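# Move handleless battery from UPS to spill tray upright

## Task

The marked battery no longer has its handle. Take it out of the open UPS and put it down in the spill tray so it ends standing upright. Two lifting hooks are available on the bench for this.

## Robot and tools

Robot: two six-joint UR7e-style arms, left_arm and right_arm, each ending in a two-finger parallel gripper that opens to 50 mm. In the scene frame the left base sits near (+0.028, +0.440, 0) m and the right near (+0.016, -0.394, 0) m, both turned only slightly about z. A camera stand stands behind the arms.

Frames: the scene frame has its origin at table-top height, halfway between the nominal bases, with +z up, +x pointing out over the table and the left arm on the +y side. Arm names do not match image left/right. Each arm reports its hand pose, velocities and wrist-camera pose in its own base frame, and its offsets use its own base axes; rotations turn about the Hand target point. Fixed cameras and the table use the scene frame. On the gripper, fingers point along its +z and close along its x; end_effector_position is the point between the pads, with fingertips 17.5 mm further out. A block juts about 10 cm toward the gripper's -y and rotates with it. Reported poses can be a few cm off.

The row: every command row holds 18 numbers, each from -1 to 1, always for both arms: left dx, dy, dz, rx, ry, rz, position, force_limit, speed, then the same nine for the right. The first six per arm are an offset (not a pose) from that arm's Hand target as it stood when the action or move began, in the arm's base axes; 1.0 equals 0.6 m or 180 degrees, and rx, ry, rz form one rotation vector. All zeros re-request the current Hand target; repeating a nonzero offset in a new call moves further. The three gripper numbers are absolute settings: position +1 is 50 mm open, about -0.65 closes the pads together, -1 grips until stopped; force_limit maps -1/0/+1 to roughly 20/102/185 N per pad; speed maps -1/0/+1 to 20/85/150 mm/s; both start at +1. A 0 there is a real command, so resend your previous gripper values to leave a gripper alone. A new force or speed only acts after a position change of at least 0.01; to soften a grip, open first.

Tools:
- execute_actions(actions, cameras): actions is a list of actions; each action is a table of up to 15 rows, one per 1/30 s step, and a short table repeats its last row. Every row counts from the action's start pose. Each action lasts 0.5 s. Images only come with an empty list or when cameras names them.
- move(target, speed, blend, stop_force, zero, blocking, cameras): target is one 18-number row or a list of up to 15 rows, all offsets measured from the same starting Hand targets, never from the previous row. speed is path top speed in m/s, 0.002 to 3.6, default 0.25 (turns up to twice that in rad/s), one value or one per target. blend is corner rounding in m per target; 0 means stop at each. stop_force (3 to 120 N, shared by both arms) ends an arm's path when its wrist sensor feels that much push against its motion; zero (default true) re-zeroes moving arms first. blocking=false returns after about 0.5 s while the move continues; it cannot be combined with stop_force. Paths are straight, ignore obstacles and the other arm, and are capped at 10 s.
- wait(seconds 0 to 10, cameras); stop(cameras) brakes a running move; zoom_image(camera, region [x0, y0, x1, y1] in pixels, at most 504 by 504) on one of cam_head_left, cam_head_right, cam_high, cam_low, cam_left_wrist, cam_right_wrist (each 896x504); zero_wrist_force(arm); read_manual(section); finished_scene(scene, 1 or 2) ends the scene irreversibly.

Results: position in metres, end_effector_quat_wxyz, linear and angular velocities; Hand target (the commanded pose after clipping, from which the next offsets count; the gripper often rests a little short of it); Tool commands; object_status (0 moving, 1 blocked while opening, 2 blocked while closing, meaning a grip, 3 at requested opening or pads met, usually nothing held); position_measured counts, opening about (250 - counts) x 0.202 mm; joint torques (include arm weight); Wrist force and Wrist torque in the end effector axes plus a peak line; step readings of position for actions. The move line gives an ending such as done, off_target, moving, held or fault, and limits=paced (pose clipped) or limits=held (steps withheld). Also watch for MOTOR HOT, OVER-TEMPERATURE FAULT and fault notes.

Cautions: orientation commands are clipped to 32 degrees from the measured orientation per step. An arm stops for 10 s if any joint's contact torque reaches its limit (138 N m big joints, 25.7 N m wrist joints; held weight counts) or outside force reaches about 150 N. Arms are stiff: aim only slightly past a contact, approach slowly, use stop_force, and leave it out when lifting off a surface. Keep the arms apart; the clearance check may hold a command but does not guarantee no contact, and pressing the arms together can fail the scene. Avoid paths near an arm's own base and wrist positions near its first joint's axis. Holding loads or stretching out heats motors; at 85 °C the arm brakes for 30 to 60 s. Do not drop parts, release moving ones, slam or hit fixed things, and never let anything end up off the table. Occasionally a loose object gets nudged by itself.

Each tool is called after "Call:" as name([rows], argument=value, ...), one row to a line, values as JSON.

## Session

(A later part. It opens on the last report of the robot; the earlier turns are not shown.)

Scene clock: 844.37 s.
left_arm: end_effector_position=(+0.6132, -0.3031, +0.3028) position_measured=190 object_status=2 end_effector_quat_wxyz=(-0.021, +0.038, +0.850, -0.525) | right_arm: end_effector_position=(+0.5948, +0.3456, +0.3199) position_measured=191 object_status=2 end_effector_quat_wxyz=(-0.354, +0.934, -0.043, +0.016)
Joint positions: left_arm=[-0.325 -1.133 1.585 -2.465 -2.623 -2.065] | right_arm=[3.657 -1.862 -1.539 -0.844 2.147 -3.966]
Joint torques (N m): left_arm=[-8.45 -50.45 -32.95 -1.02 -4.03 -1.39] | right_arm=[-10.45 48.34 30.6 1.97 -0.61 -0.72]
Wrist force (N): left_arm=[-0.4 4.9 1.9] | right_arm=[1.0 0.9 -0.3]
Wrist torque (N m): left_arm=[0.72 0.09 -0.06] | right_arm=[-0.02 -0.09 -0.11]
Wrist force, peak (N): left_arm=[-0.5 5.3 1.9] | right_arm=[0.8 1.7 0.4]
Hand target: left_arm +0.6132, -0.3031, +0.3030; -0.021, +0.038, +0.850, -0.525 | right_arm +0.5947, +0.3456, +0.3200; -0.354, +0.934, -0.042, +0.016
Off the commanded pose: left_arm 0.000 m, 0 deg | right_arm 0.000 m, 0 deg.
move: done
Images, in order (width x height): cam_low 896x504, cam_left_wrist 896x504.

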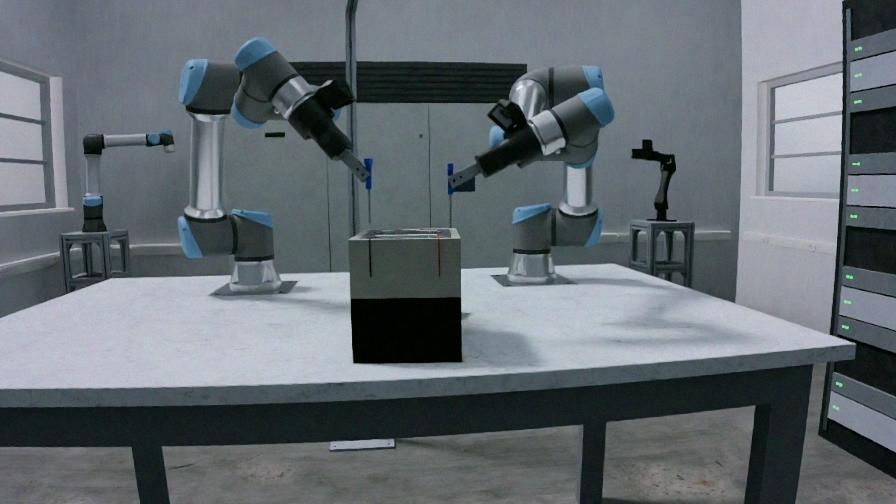

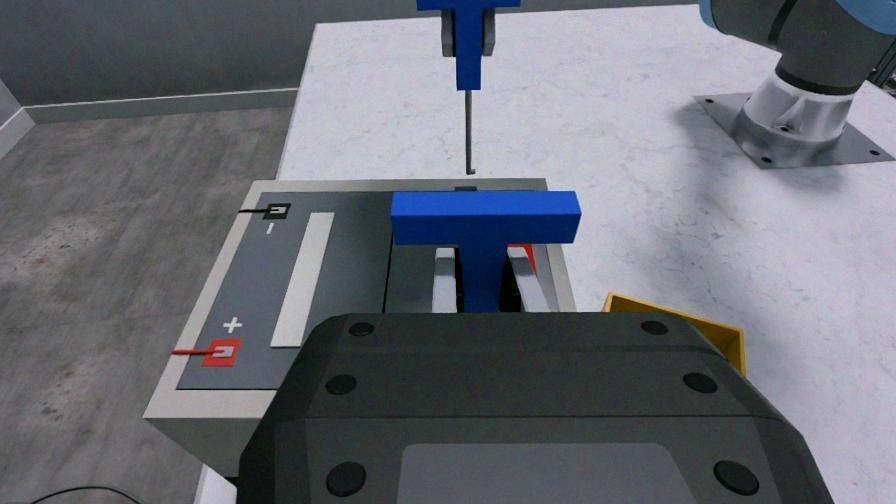

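Call:
move([
  [0,0,0,0,0,0,-0.97,-1,-0.5,0,-0.004,0,-0.0106,0.001,0,-0.97,-1,-0.5],
  [0,0,0,0,0,0,-0.97,-1,-0.5,0,-0.004,-0.014,-0.0106,0.001,0,-0.97,-1,-0.5],
], speed=0.1, cameras=["cam_low","cam_left_wrist"])

Call:
zoom_image(camera="cam_low", region=[340, 150, 480, 250])

Call:
zoom_image(camera="cam_left_wrist", region=[400, 80, 540, 220])

Scene clock: 855.43 s.
left_arm: end_effector_position=(+0.6132, -0.3031, +0.3030) position_measured=190 object_status=2 end_effector_quat_wxyz=(-0.021, +0.038, +0.850, -0.525) | right_arm: end_effector_position=(+0.5947, +0.3433, +0.3116) position_measured=191 object_status=2 end_effector_quat_wxyz=(-0.338, +0.940, -0.043, +0.015)
Joint positions: left_arm=[-0.325 -1.134 1.585 -2.465 -2.623 -2.065] | right_arm=[3.662 -1.864 -1.538 -0.867 2.12 -3.974]
Joint torques (N m): left_arm=[-8.4 -54.69 -33.86 -0.96 -1.81 -0.72] | right_arm=[-8.37 48.53 25.92 3.05 2.62 1.88]
Wrist force (N): left_arm=[-0.4 5.0 1.8] | right_arm=[1.0 1.0 -0.2]
Wrist torque (N m): left_arm=[0.75 0.10 -0.05] | right_arm=[-0.01 -0.09 -0.08]
Wrist force, peak (N): left_arm=[-0.6 5.0 2.1] | right_arm=[0.9 2.3 1.0]
Hand target: left_arm +0.6132, -0.3031, +0.3030; -0.021, +0.038, +0.850, -0.525 | right_arm +0.5947, +0.3432, +0.3116; -0.338, +0.940, -0.043, +0.015
Off the commanded pose: left_arm 0.000 m, 0 deg | right_arm 0.000 m, 0 deg.
move: done
Images, in order (width x height): cam_low 896x504, cam_left_wrist 896x504.

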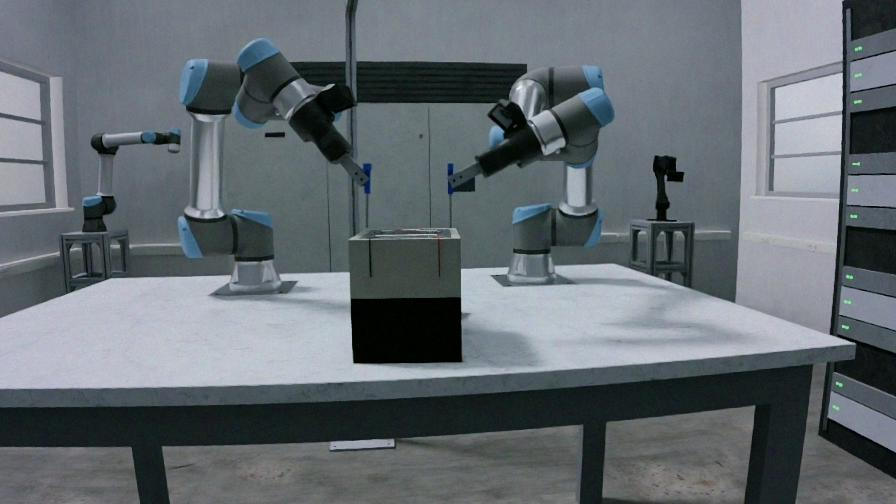

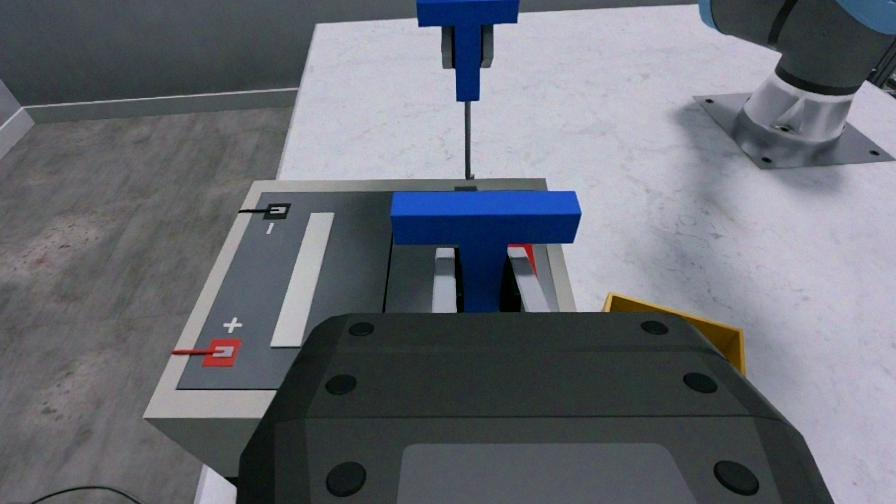

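Scaled by 3.600 from the camera's 896x504 image, which has a finer 1280x720 frame.

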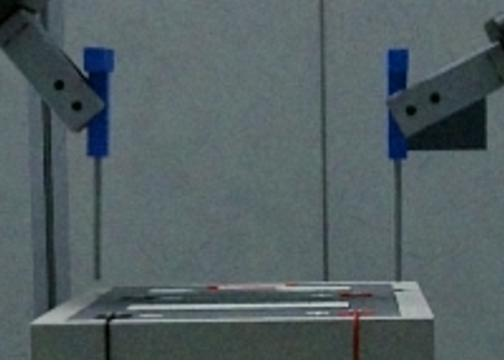

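Scaled by 3.600 from the camera's 896x504 image, which has a finer 1280x720 frame.

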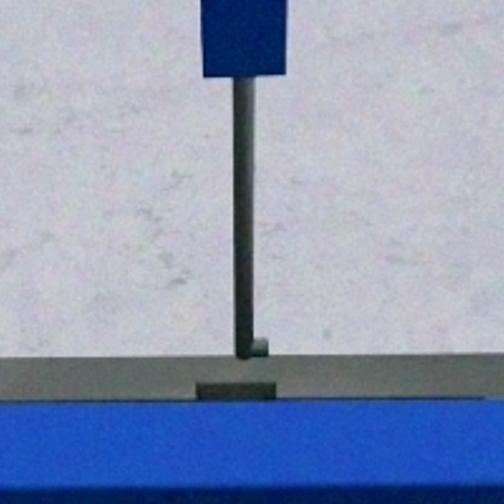

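Call:
move(target=[0,0,-0.085,0,0,0,-0.97,-1,-0.5,0,0,-0.09,0,0,0,-0.97,-1,-0.5], speed=0.025, stop_force=6, cameras=["cam_low"])

Call:
zoom_image(camera="cam_low", region=[340, 150, 480, 250])

Scene clock: 862.63 s.
left_arm: end_effector_position=(+0.6132, -0.3031, +0.2619) position_measured=190 object_status=2 end_effector_quat_wxyz=(-0.021, +0.038, +0.850, -0.525) | right_arm: end_effector_position=(+0.5947, +0.3432, +0.3040) position_measured=191 object_status=2 end_effector_quat_wxyz=(-0.338, +0.940, -0.043, +0.015)
Joint positions: left_arm=[-0.325 -1.087 1.633 -2.558 -2.623 -2.065] | right_arm=[3.662 -1.869 -1.552 -0.848 2.12 -3.974]
Joint torques (N m): left_arm=[-6.38 -50.65 -28.7 -4.48 1.85 -0.5] | right_arm=[-1.85 49.03 18.49 5.97 2.53 2.21]
Wrist force (N): left_arm=[-1.5 0.3 -1.0] | right_arm=[1.5 -0.1 -0.8]
Wrist torque (N m): left_arm=[0.89 0.16 -0.01] | right_arm=[-0.09 -0.09 -0.10]
Wrist force, peak (N): left_arm=[0.8 -16.5 -10.4] | right_arm=[0.4 -14.9 -15.3]
Hand target: left_arm +0.6132, -0.3031, +0.2619; -0.021, +0.038, +0.850, -0.525 (not the last commanded pose) | right_arm +0.5947, +0.3432, +0.3040; -0.338, +0.940, -0.043, +0.015 (not the last commanded pose)
Off the commanded pose: left_arm 0.010 m, 0 deg | right_arm 0.046 m, 0 deg.
move: contact (left_arm, right_arm)
Images, in order (width x height): cam_low 896x504.

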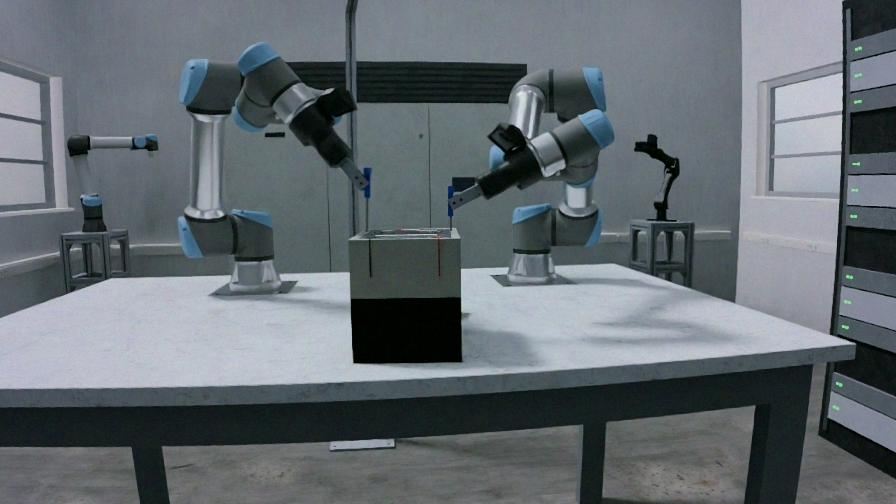

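Scaled by 3.600 from the camera's 896x504 image, which has a finer 1280x720 frame.

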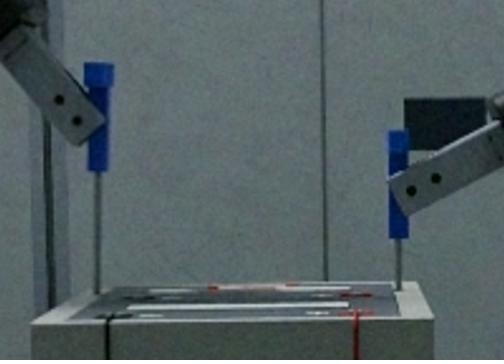

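Call:
move([
  [0,0,0,0,0,0,-0.97,-1,-0.5,0,0,0.005,0,0,0,-0.97,-1,-0.5],
  [0,0,0,0,0,0,-0.97,-1,-0.5,0.002,0.002,0.005,0,0,0,-0.97,-1,-0.5],
], speed=0.06)

Call:
move(target=[0,0,0,0,0,0,-0.97,-1,-0.5,0,0,-0.09,0,0,0,-0.97,-1,-0.5], speed=0.025, stop_force=6, cameras=["cam_low","cam_left_wrist"])

Call:
zoom_image(camera="cam_low", region=[340, 150, 480, 250])

Scene clock: 870.77 s.
left_arm: end_effector_position=(+0.6132, -0.3031, +0.2619) position_measured=190 object_status=2 end_effector_quat_wxyz=(-0.021, +0.038, +0.850, -0.525) | right_arm: end_effector_position=(+0.5959, +0.3445, +0.3070) position_measured=191 object_status=2 end_effector_quat_wxyz=(-0.338, +0.940, -0.043, +0.015) end_effector_velocity=(-0.001, -0.001, -0.002) end_effector_angular_velocity=(-0.002, +0.002, +0.001)
Joint positions: left_arm=[-0.325 -1.087 1.633 -2.558 -2.623 -2.065] | right_arm=[3.663 -1.87 -1.542 -0.856 2.12 -3.973]
Joint velocities: left_arm=[within noise] | right_arm=[0 0.001 -0.005 0 0 -0.001]
Joint torques (N m): left_arm=[-5.92 -51.1 -28.93 -4.41 -0.82 -0.32] | right_arm=[4.11 48.92 18 2.37 -0.54 1.43]
Wrist force (N): left_arm=[-1.6 0.4 -1.0] | right_arm=[1.2 0.5 -0.2]
Wrist torque (N m): left_arm=[0.88 0.19 -0.01] | right_arm=[-0.09 -0.12 -0.18]
Wrist force, peak (N): left_arm=[-1.7 0.4 -1.3] | right_arm=[1.6 0.0 -1.2]
Hand target: left_arm +0.6132, -0.3031, +0.2619; -0.021, +0.038, +0.850, -0.525 | right_arm +0.5959, +0.3444, +0.3070; -0.338, +0.940, -0.043, +0.015
Off the commanded pose: left_arm 0.000 m, 0 deg | right_arm 0.000 m, 0 deg.
move: done

Scene clock: 873.53 s.
left_arm: end_effector_position=(+0.6132, -0.3031, +0.2619) position_measured=190 object_status=2 end_effector_quat_wxyz=(-0.021, +0.038, +0.850, -0.525) | right_arm: end_effector_position=(+0.5959, +0.3444, +0.2670) position_measured=191 object_status=2 end_effector_quat_wxyz=(-0.338, +0.940, -0.043, +0.015)
Joint positions: left_arm=[-0.325 -1.087 1.633 -2.558 -2.623 -2.065] | right_arm=[3.663 -1.9 -1.609 -0.759 2.12 -3.973]
Joint torques (N m): left_arm=[-6.09 -50.84 -28.23 -4.43 -2.64 -0.45] | right_arm=[-8.63 49.41 17.47 5.71 -0.26 -1.9]
Wrist force (N): left_arm=[-1.5 0.4 -1.2] | right_arm=[1.1 -1.9 -2.1]
Wrist torque (N m): left_arm=[0.89 0.17 -0.01] | right_arm=[-0.22 -0.06 -0.19]
Wrist force, peak (N): left_arm=[-1.7 0.4 -1.1] | right_arm=[0.0 -16.8 -17.6]
Hand target: left_arm +0.6132, -0.3031, +0.2619; -0.021, +0.038, +0.850, -0.525 | right_arm +0.5959, +0.3444, +0.2670; -0.338, +0.940, -0.043, +0.015 (not the last commanded pose)
Off the commanded pose: left_arm 0.000 m, 0 deg | right_arm 0.014 m, 0 deg.
move: contact (right_arm)
Images, in order (width x height): cam_low 896x504, cam_left_wrist 896x504.

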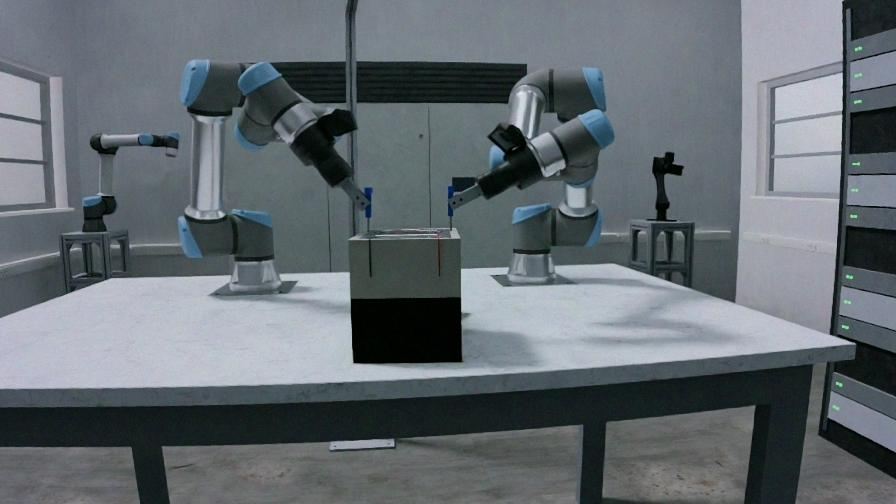

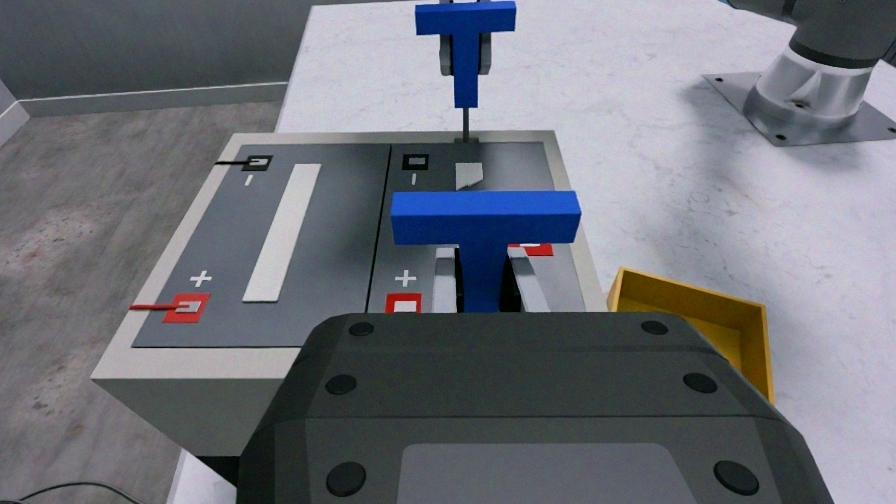

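Scaled by 3.600 from the camera's 896x504 image, which has a finer 1280x720 frame.

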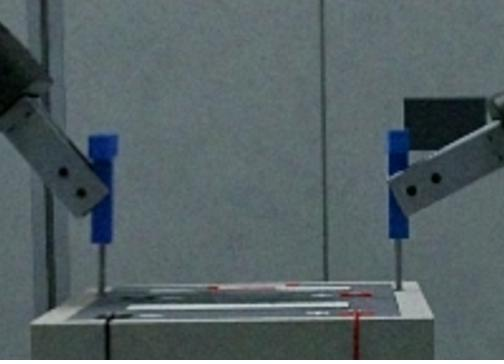

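Call:
move([
  [0,0,0.0033,0,0,0,-0.97,-1,-0.5,0,0,0.0033,0,0,0,-0.97,-1,-0.5],
  [-0.0098,-0.0028,0.0033,0,0,0.1667,-0.97,-1,-0.5,-0.0068,0.003,0.0033,0,0,-0.1667,-0.97,-1,-0.5],
  [-0.0175,-0.0105,0.0033,0,0,0.3333,-0.97,-1,-0.5,-0.0115,0.009,0.0033,0,0,-0.3333,-0.97,-1,-0.5],
  [-0.021,-0.0215,0.0033,0,0,0.5,-0.97,-1,-0.5,-0.0128,0.018,0.0033,0,0,-0.5,-0.97,-1,-0.5],
], speed=0.12, stop_force=15)

Call:
move(target=[0,0,0.035,0,0,0,-0.97,-1,-0.5,0,0,0.035,0,0,0,-0.97,-1,-0.5], speed=0.02, stop_force=5, cameras=["cam_low","cam_high","cam_right_wrist"])

Call:
zoom_image(camera="cam_low", region=[340, 150, 480, 250])

Call:
zoom_image(camera="cam_high", region=[420, 90, 540, 210])

Scene clock: 895.87 s.
left_arm: end_effector_position=(+0.6006, -0.3160, +0.2639) position_measured=190 object_status=2 end_effector_quat_wxyz=(+0.356, -0.574, +0.628, -0.386) | right_arm: end_effector_position=(+0.5882, +0.3552, +0.2690) position_measured=191 object_status=2 end_effector_quat_wxyz=(+0.228, -0.634, +0.695, -0.250)
Joint positions: left_arm=[-0.961 -1.308 2.073 -3.243 -0.814 -3.63] | right_arm=[4.099 -1.786 -1.74 -0.795 0.985 -2.213]
Joint torques (N m): left_arm=[8.35 -42.2 -14.44 -1.16 4.22 -1.28] | right_arm=[-10.22 44.28 17.36 2.23 -2.94 2.29]
Wrist force (N): left_arm=[-0.9 6.0 1.6] | right_arm=[0.8 0.0 -0.2]
Wrist torque (N m): left_arm=[0.86 0.32 -0.08] | right_arm=[-0.16 -0.04 -0.09]
Wrist force, peak (N): left_arm=[-1.8 6.8 1.4] | right_arm=[1.2 -2.0 -2.3]
Hand target: left_arm +0.6006, -0.3160, +0.2639; +0.356, -0.574, +0.628, -0.386 | right_arm +0.5882, +0.3552, +0.2690; +0.228, -0.634, +0.695, -0.250
Off the commanded pose: left_arm 0.000 m, 0 deg | right_arm 0.000 m, 0 deg.
move: done

Scene clock: 897.57 s.
left_arm: end_effector_position=(+0.6006, -0.3160, +0.2748) position_measured=190 object_status=2 end_effector_quat_wxyz=(+0.356, -0.574, +0.628, -0.386) | right_arm: end_effector_position=(+0.5882, +0.3552, +0.2805) position_measured=191 object_status=2 end_effector_quat_wxyz=(+0.228, -0.634, +0.695, -0.250)
Joint positions: left_arm=[-0.961 -1.328 2.062 -3.212 -0.814 -3.63] | right_arm=[4.099 -1.777 -1.721 -0.824 0.985 -2.213]
Joint torques (N m): left_arm=[6.02 -26.27 -17.8 -2.47 3.8 -0.87] | right_arm=[-10.23 27.16 26.33 2.77 -2.97 1.09]
Wrist force (N): left_arm=[-1.3 11.4 4.6] | right_arm=[1.4 1.2 1.9]
Wrist torque (N m): left_arm=[0.86 0.23 0.00] | right_arm=[-0.21 0.04 -0.14]
Wrist force, peak (N): left_arm=[1.4 21.3 10.6] | right_arm=[0.6 12.4 11.6]
Hand target: left_arm +0.6006, -0.3160, +0.2748; +0.356, -0.574, +0.628, -0.386 (not the last commanded pose) | right_arm +0.5882, +0.3552, +0.2805; +0.228, -0.634, +0.695, -0.250 (not the last commanded pose)
Off the commanded pose: left_arm 0.010 m, 0 deg | right_arm 0.009 m, 0 deg.
move: contact (left_arm, right_arm)
Images, in order (width x height): cam_high 896x504, cam_low 896x504, cam_right_wrist 896x504.

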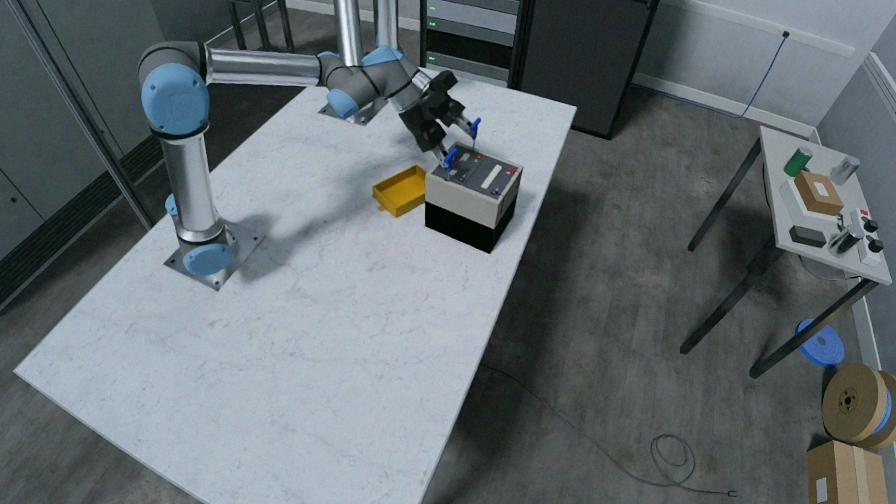

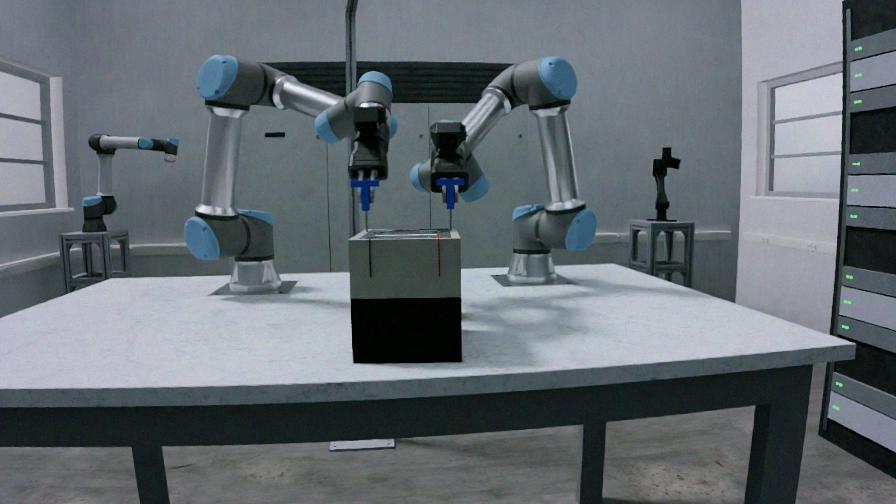

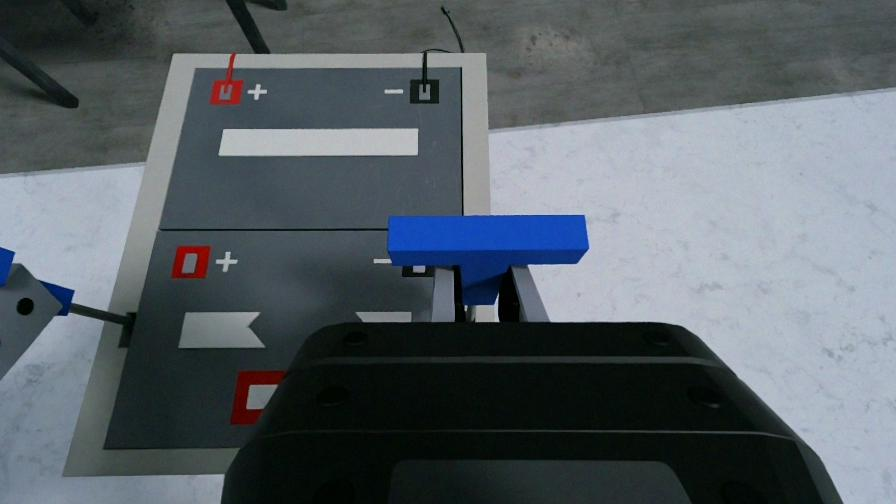

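Scaled by 3.600 from the camera's 896x504 image, which has a finer 1280x720 frame.

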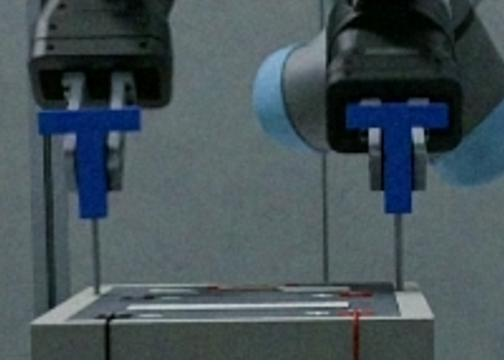

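Scaled by 4.200 from the camera's 896x504 image, which has a finer 1280x720 frame.

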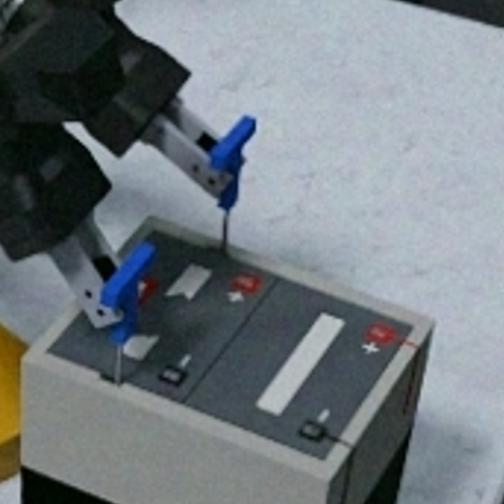

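Call:
move(target=[0,0,0.001,0,0,0,-1,0.8,-0.5,0,0,0.001,0,0,0,-1,0.8,-0.5], speed=0.02)

Call:
move(target=[0,-0.0033,0.001,0,0,0,-1,0.8,-0.5,0,0.0033,0.001,0,0,0,-1,0.8,-0.5], speed=0.02)

Call:
move(target=[0,0,0.023,0,0,0,-1,0.8,-0.5,0,0,0.023,0,0,0,-1,0.8,-0.5], speed=0.02, cameras=["cam_low","cam_right_wrist","cam_left_wrist"])

Call:
zoom_image(camera="cam_right_wrist", region=[40, 240, 200, 400])

Call:
zoom_image(camera="cam_left_wrist", region=[756, 280, 896, 420])

Scene clock: 906.73 s.
left_arm: end_effector_position=(+0.6002, -0.3159, +0.2711) position_measured=n/a object_status=n/a end_effector_quat_wxyz=(+0.356, -0.574, +0.631, -0.383) | right_arm: end_effector_position=(+0.5880, +0.3557, +0.2779) position_measured=n/a object_status=n/a end_effector_quat_wxyz=(+0.226, -0.635, +0.695, -0.250)
Joint positions: left_arm=[-0.961 -1.326 2.064 -3.208 -0.816 -3.63] | right_arm=[4.099 -1.78 -1.721 -0.824 0.988 -2.213]
Joint torques (N m): left_arm=[-0.77 0.74 0.18 0.27 0.02 -0.03] | right_arm=[0.02 -1.14 -0.16 0.16 -0.33 0.19]
Wrist force (N): left_arm=[1.9 6.3 1.5] | right_arm=[1.0 -0.4 0.1]
Wrist torque (N m): left_arm=[0.89 0.41 -0.26] | right_arm=[-0.22 -0.07 -0.09]
Wrist force, peak (N): left_arm=[3.9 14.6 5.3] | right_arm=[-1.1 7.0 8.3]
Hand target: left_arm +0.6002, -0.3159, +0.2711; +0.356, -0.574, +0.631, -0.383 | right_arm +0.5880, +0.3557, +0.2779; +0.226, -0.635, +0.695, -0.250
Tool commands: left_gripper/position=n/a left_gripper/force_limit=n/a left_gripper/speed=n/a right_gripper/position=n/a right_gripper/force_limit=n/a right_gripper/speed=n/a
NO CONTROL: BRAKES ON. The controllers of the arms reported an emergency stop while the arms waited for this call, through no command of yours: the brakes are set. The arms may sag a little while they close, then stand still. The grippers have lost their power: they stay as they are, take no command, and their positions and statuses read n/a. What the arms strike, push or drop without control can cost score or fail the task. A move or wait that this ends or prevents says "fault": that word means this event, not a fault of the arms. Your reply's later calls are not run. Nothing of this call ran. The arms run no command until a result says that a person gave control back. To wait, call execute_actions with no actions, or call wait with any seconds it accepts: either call returns when control is back, or after at most 30 seconds. The wait itself costs no score and uses none of the scene's actions.
move: fault

not run: an earlier result of this reply reported a stop or a fault. Calls in your next reply go to the robot.

not run: an earlier result of this reply reported a stop or a fault. Calls in your next reply go to the robot.

Scaled by 3.150 from the camera's 896x504 image, which has a finer 1280x720 frame.
This view is cut from an older image: the scene may have changed since it was taken.

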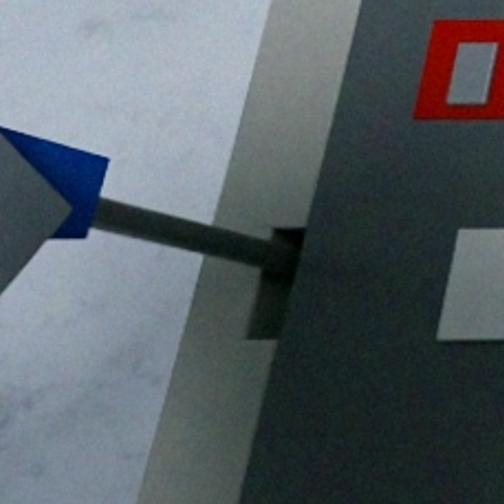

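This scene's latest camera images include none from cam_left_wrist. They are from: cam_high, cam_low, cam_right_wrist. cam_left_wrist's image comes with the result of a call that names it in "cameras".

Call:
wait(seconds=10, cameras=["cam_left_wrist","cam_right_wrist","cam_low"])

Scene clock: 925.13 s.
left_arm: end_effector_position=(+0.6002, -0.3159, +0.2711) position_measured=n/a object_status=n/a end_effector_quat_wxyz=(+0.356, -0.574, +0.631, -0.383) | right_arm: end_effector_position=(+0.5880, +0.3557, +0.2779) position_measured=n/a object_status=n/a end_effector_quat_wxyz=(+0.226, -0.635, +0.695, -0.250)
Joint positions: left_arm=[-0.961 -1.326 2.064 -3.208 -0.816 -3.63] | right_arm=[4.099 -1.78 -1.721 -0.824 0.988 -2.213]
Joint torques (N m): left_arm=[-0.4 0.61 0.23 0.22 0.1 -0.06] | right_arm=[1.06 -0.66 -0.99 0.12 -0.4 0.22]
Wrist force (N): left_arm=[1.7 6.2 1.6] | right_arm=[1.1 -0.6 -0.3]
Wrist torque (N m): left_arm=[0.88 0.43 -0.26] | right_arm=[-0.26 -0.09 -0.09]
Wrist force, peak (N): left_arm=[1.9 6.6 1.6] | right_arm=[1.2 -0.8 0.2]
Hand target: left_arm +0.6002, -0.3159, +0.2711; +0.356, -0.574, +0.631, -0.383 | right_arm +0.5880, +0.3557, +0.2779; +0.226, -0.635, +0.695, -0.250
Tool commands: left_gripper/position=n/a left_gripper/force_limit=n/a left_gripper/speed=n/a right_gripper/position=n/a right_gripper/force_limit=n/a right_gripper/speed=n/a
CONTROL GIVEN BACK BY A PERSON. The stop is reset and the motors are on. The brakes are open. The arms hold where they came to rest, not your last command. If the arms lie or press on each other, first move them apart, starting from their current pose. A hard hit or press between them can end the scene. The grippers lost their power and are starting up: they shut, then open fully, dropping anything they hold. They ignore commands while their positions and statuses read n/a; after that, send the positions that you want again. Commands run again from your next reply on.
wait: 0.00 of 10 s (a fault stop came first)
Images, in order (width x height): cam_low 896x504, cam_left_wrist 896x504, cam_right_wrist 896x504.

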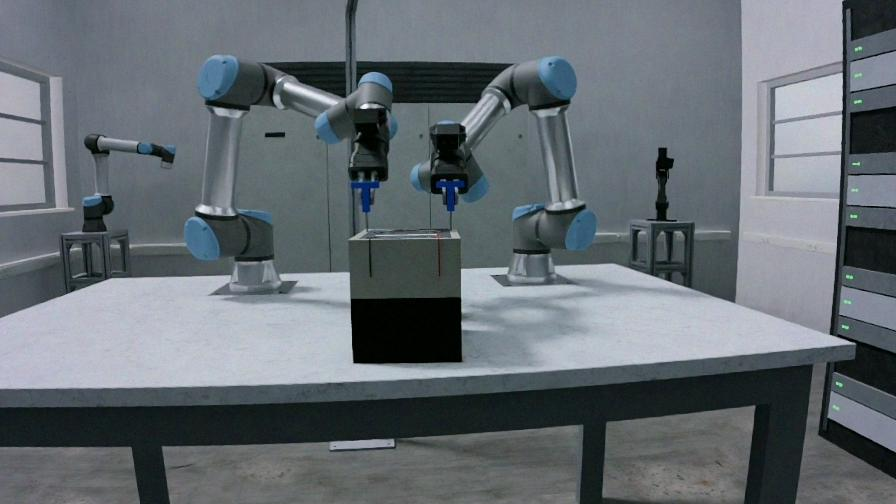

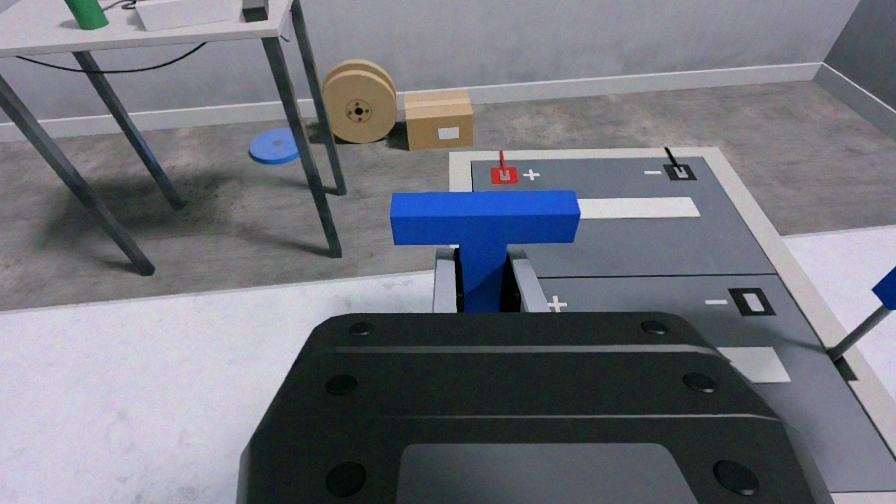

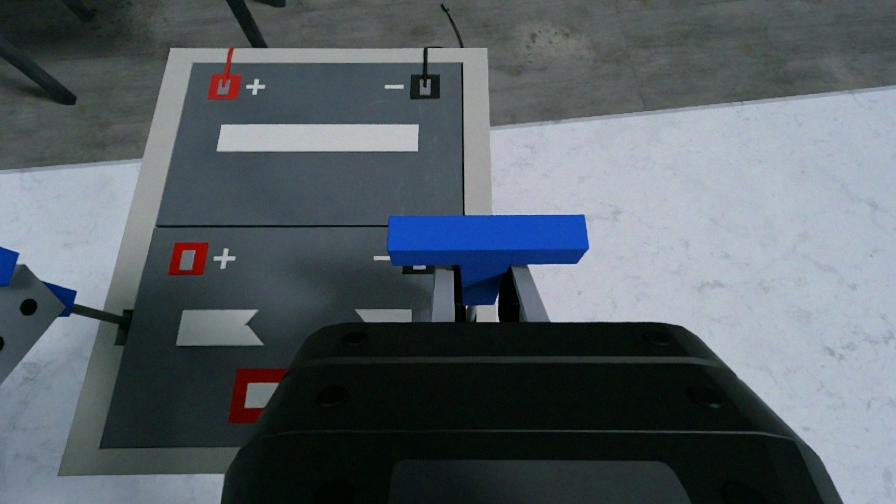

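Call:
wait(seconds=2, cameras=["cam_low","cam_left_wrist","cam_right_wrist","cam_high"])

Call:
zoom_image(camera="cam_low", region=[340, 150, 480, 250])

Call:
zoom_image(camera="cam_high", region=[420, 90, 540, 210])

Call:
zoom_image(camera="cam_right_wrist", region=[0, 220, 200, 400])

Call:
zoom_image(camera="cam_left_wrist", region=[736, 240, 896, 400])

Scene clock: 933.90 s.
left_arm: end_effector_position=(+0.6002, -0.3159, +0.2711) position_measured=3 object_status=3 end_effector_quat_wxyz=(+0.356, -0.574, +0.631, -0.383) | right_arm: end_effector_position=(+0.5880, +0.3557, +0.2779) position_measured=3 object_status=3 end_effector_quat_wxyz=(+0.226, -0.635, +0.695, -0.250)
Joint positions: left_arm=[-0.961 -1.326 2.064 -3.208 -0.816 -3.63] | right_arm=[4.099 -1.78 -1.721 -0.824 0.988 -2.213]
Joint torques (N m): left_arm=[-0.32 -30.95 -21.68 -3.16 1.13 -0.04] | right_arm=[0.12 35.92 24.31 3.99 -1.28 0.01]
Wrist force (N): left_arm=[-1.2 5.4 1.1] | right_arm=[1.0 -1.1 -0.7]
Wrist torque (N m): left_arm=[0.88 0.25 -0.03] | right_arm=[-0.27 -0.08 -0.09]
Wrist force, peak (N): left_arm=[1.7 6.6 1.7] | right_arm=[1.3 -1.1 -0.6]
Hand target: left_arm +0.6002, -0.3159, +0.2711; +0.356, -0.574, +0.631, -0.383 | right_arm +0.5880, +0.3557, +0.2779; +0.226, -0.635, +0.695, -0.250
Tool commands: left_gripper/position=+1.0 left_gripper/force_limit=+1.0 left_gripper/speed=+1.0 right_gripper/position=+1.0 right_gripper/force_limit=+1.0 right_gripper/speed=+1.0
CONTROL GIVEN BACK BY A PERSON, as an earlier result said. The brakes are open. The arms hold where they came to rest, not your last command. The grippers lost their power; when the power came back they started up, which opens them fully and lets go of anything held. They ignore commands while their positions and statuses read n/a; after that, send the positions that you want again. Commands run again.
wait: 2.00 s; at rest from the start
Images, in order (width x height): cam_high 896x504, cam_low 896x504, cam_left_wrist 896x504, cam_right_wrist 896x504.

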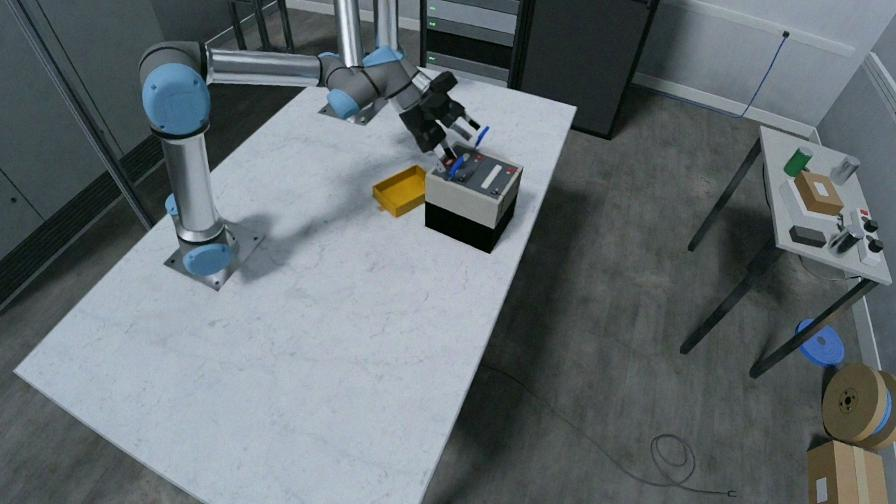

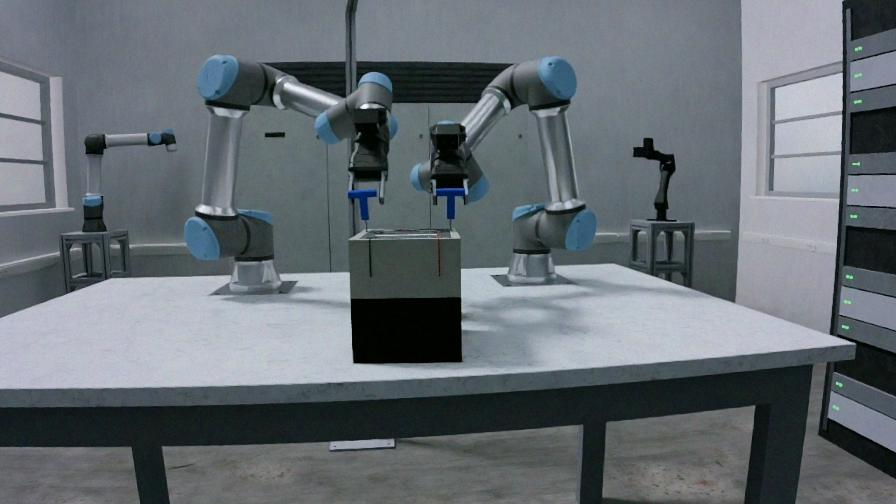

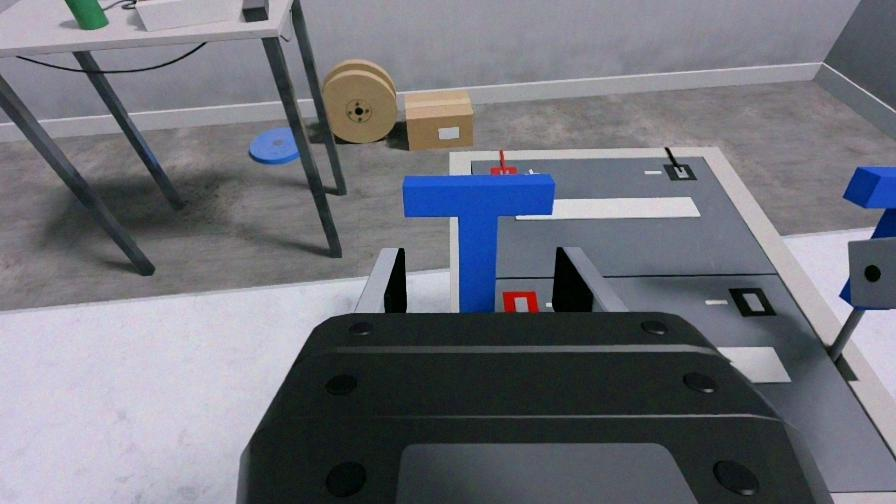

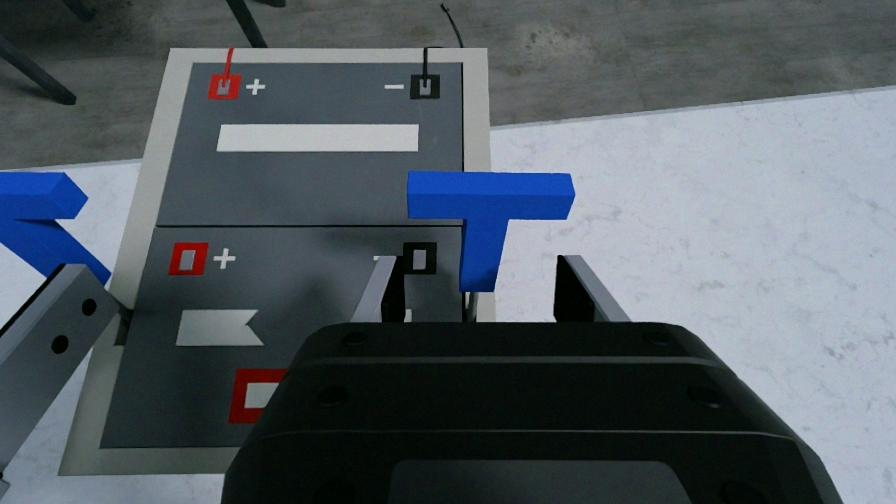

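Scaled by 3.600 from the camera's 896x504 image, which has a finer 1280x720 frame.

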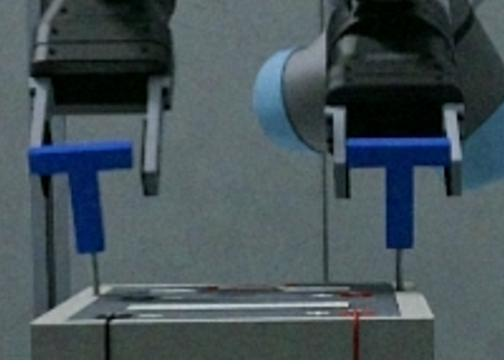

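Scaled by 4.200 from the camera's 896x504 image, which has a finer 1280x720 frame.

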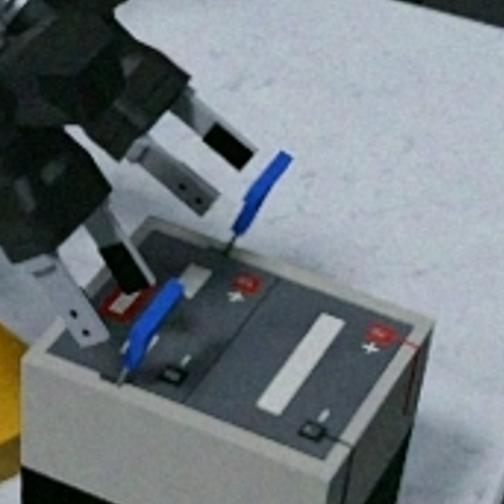

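Scaled by 2.520 from the camera's 896x504 image, which has a finer 1280x720 frame.

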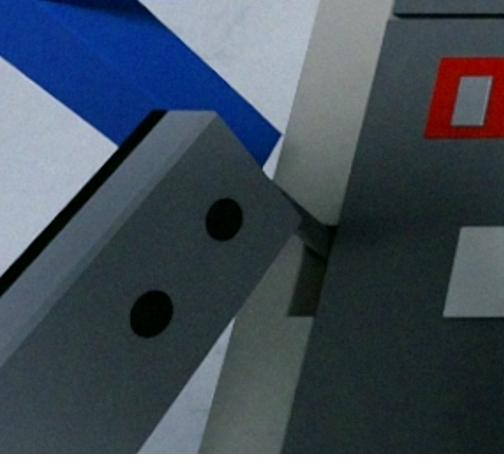

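Scaled by 3.150 from the camera's 896x504 image, which has a finer 1280x720 frame.

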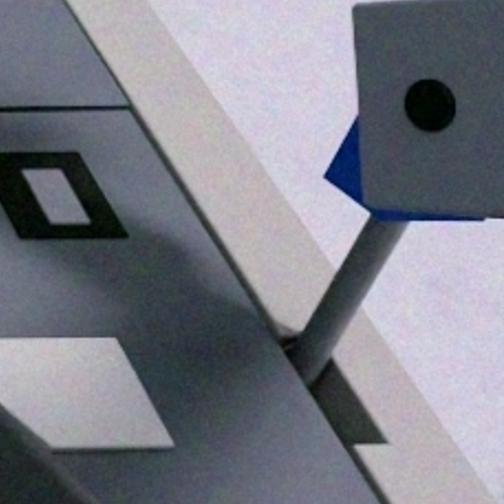

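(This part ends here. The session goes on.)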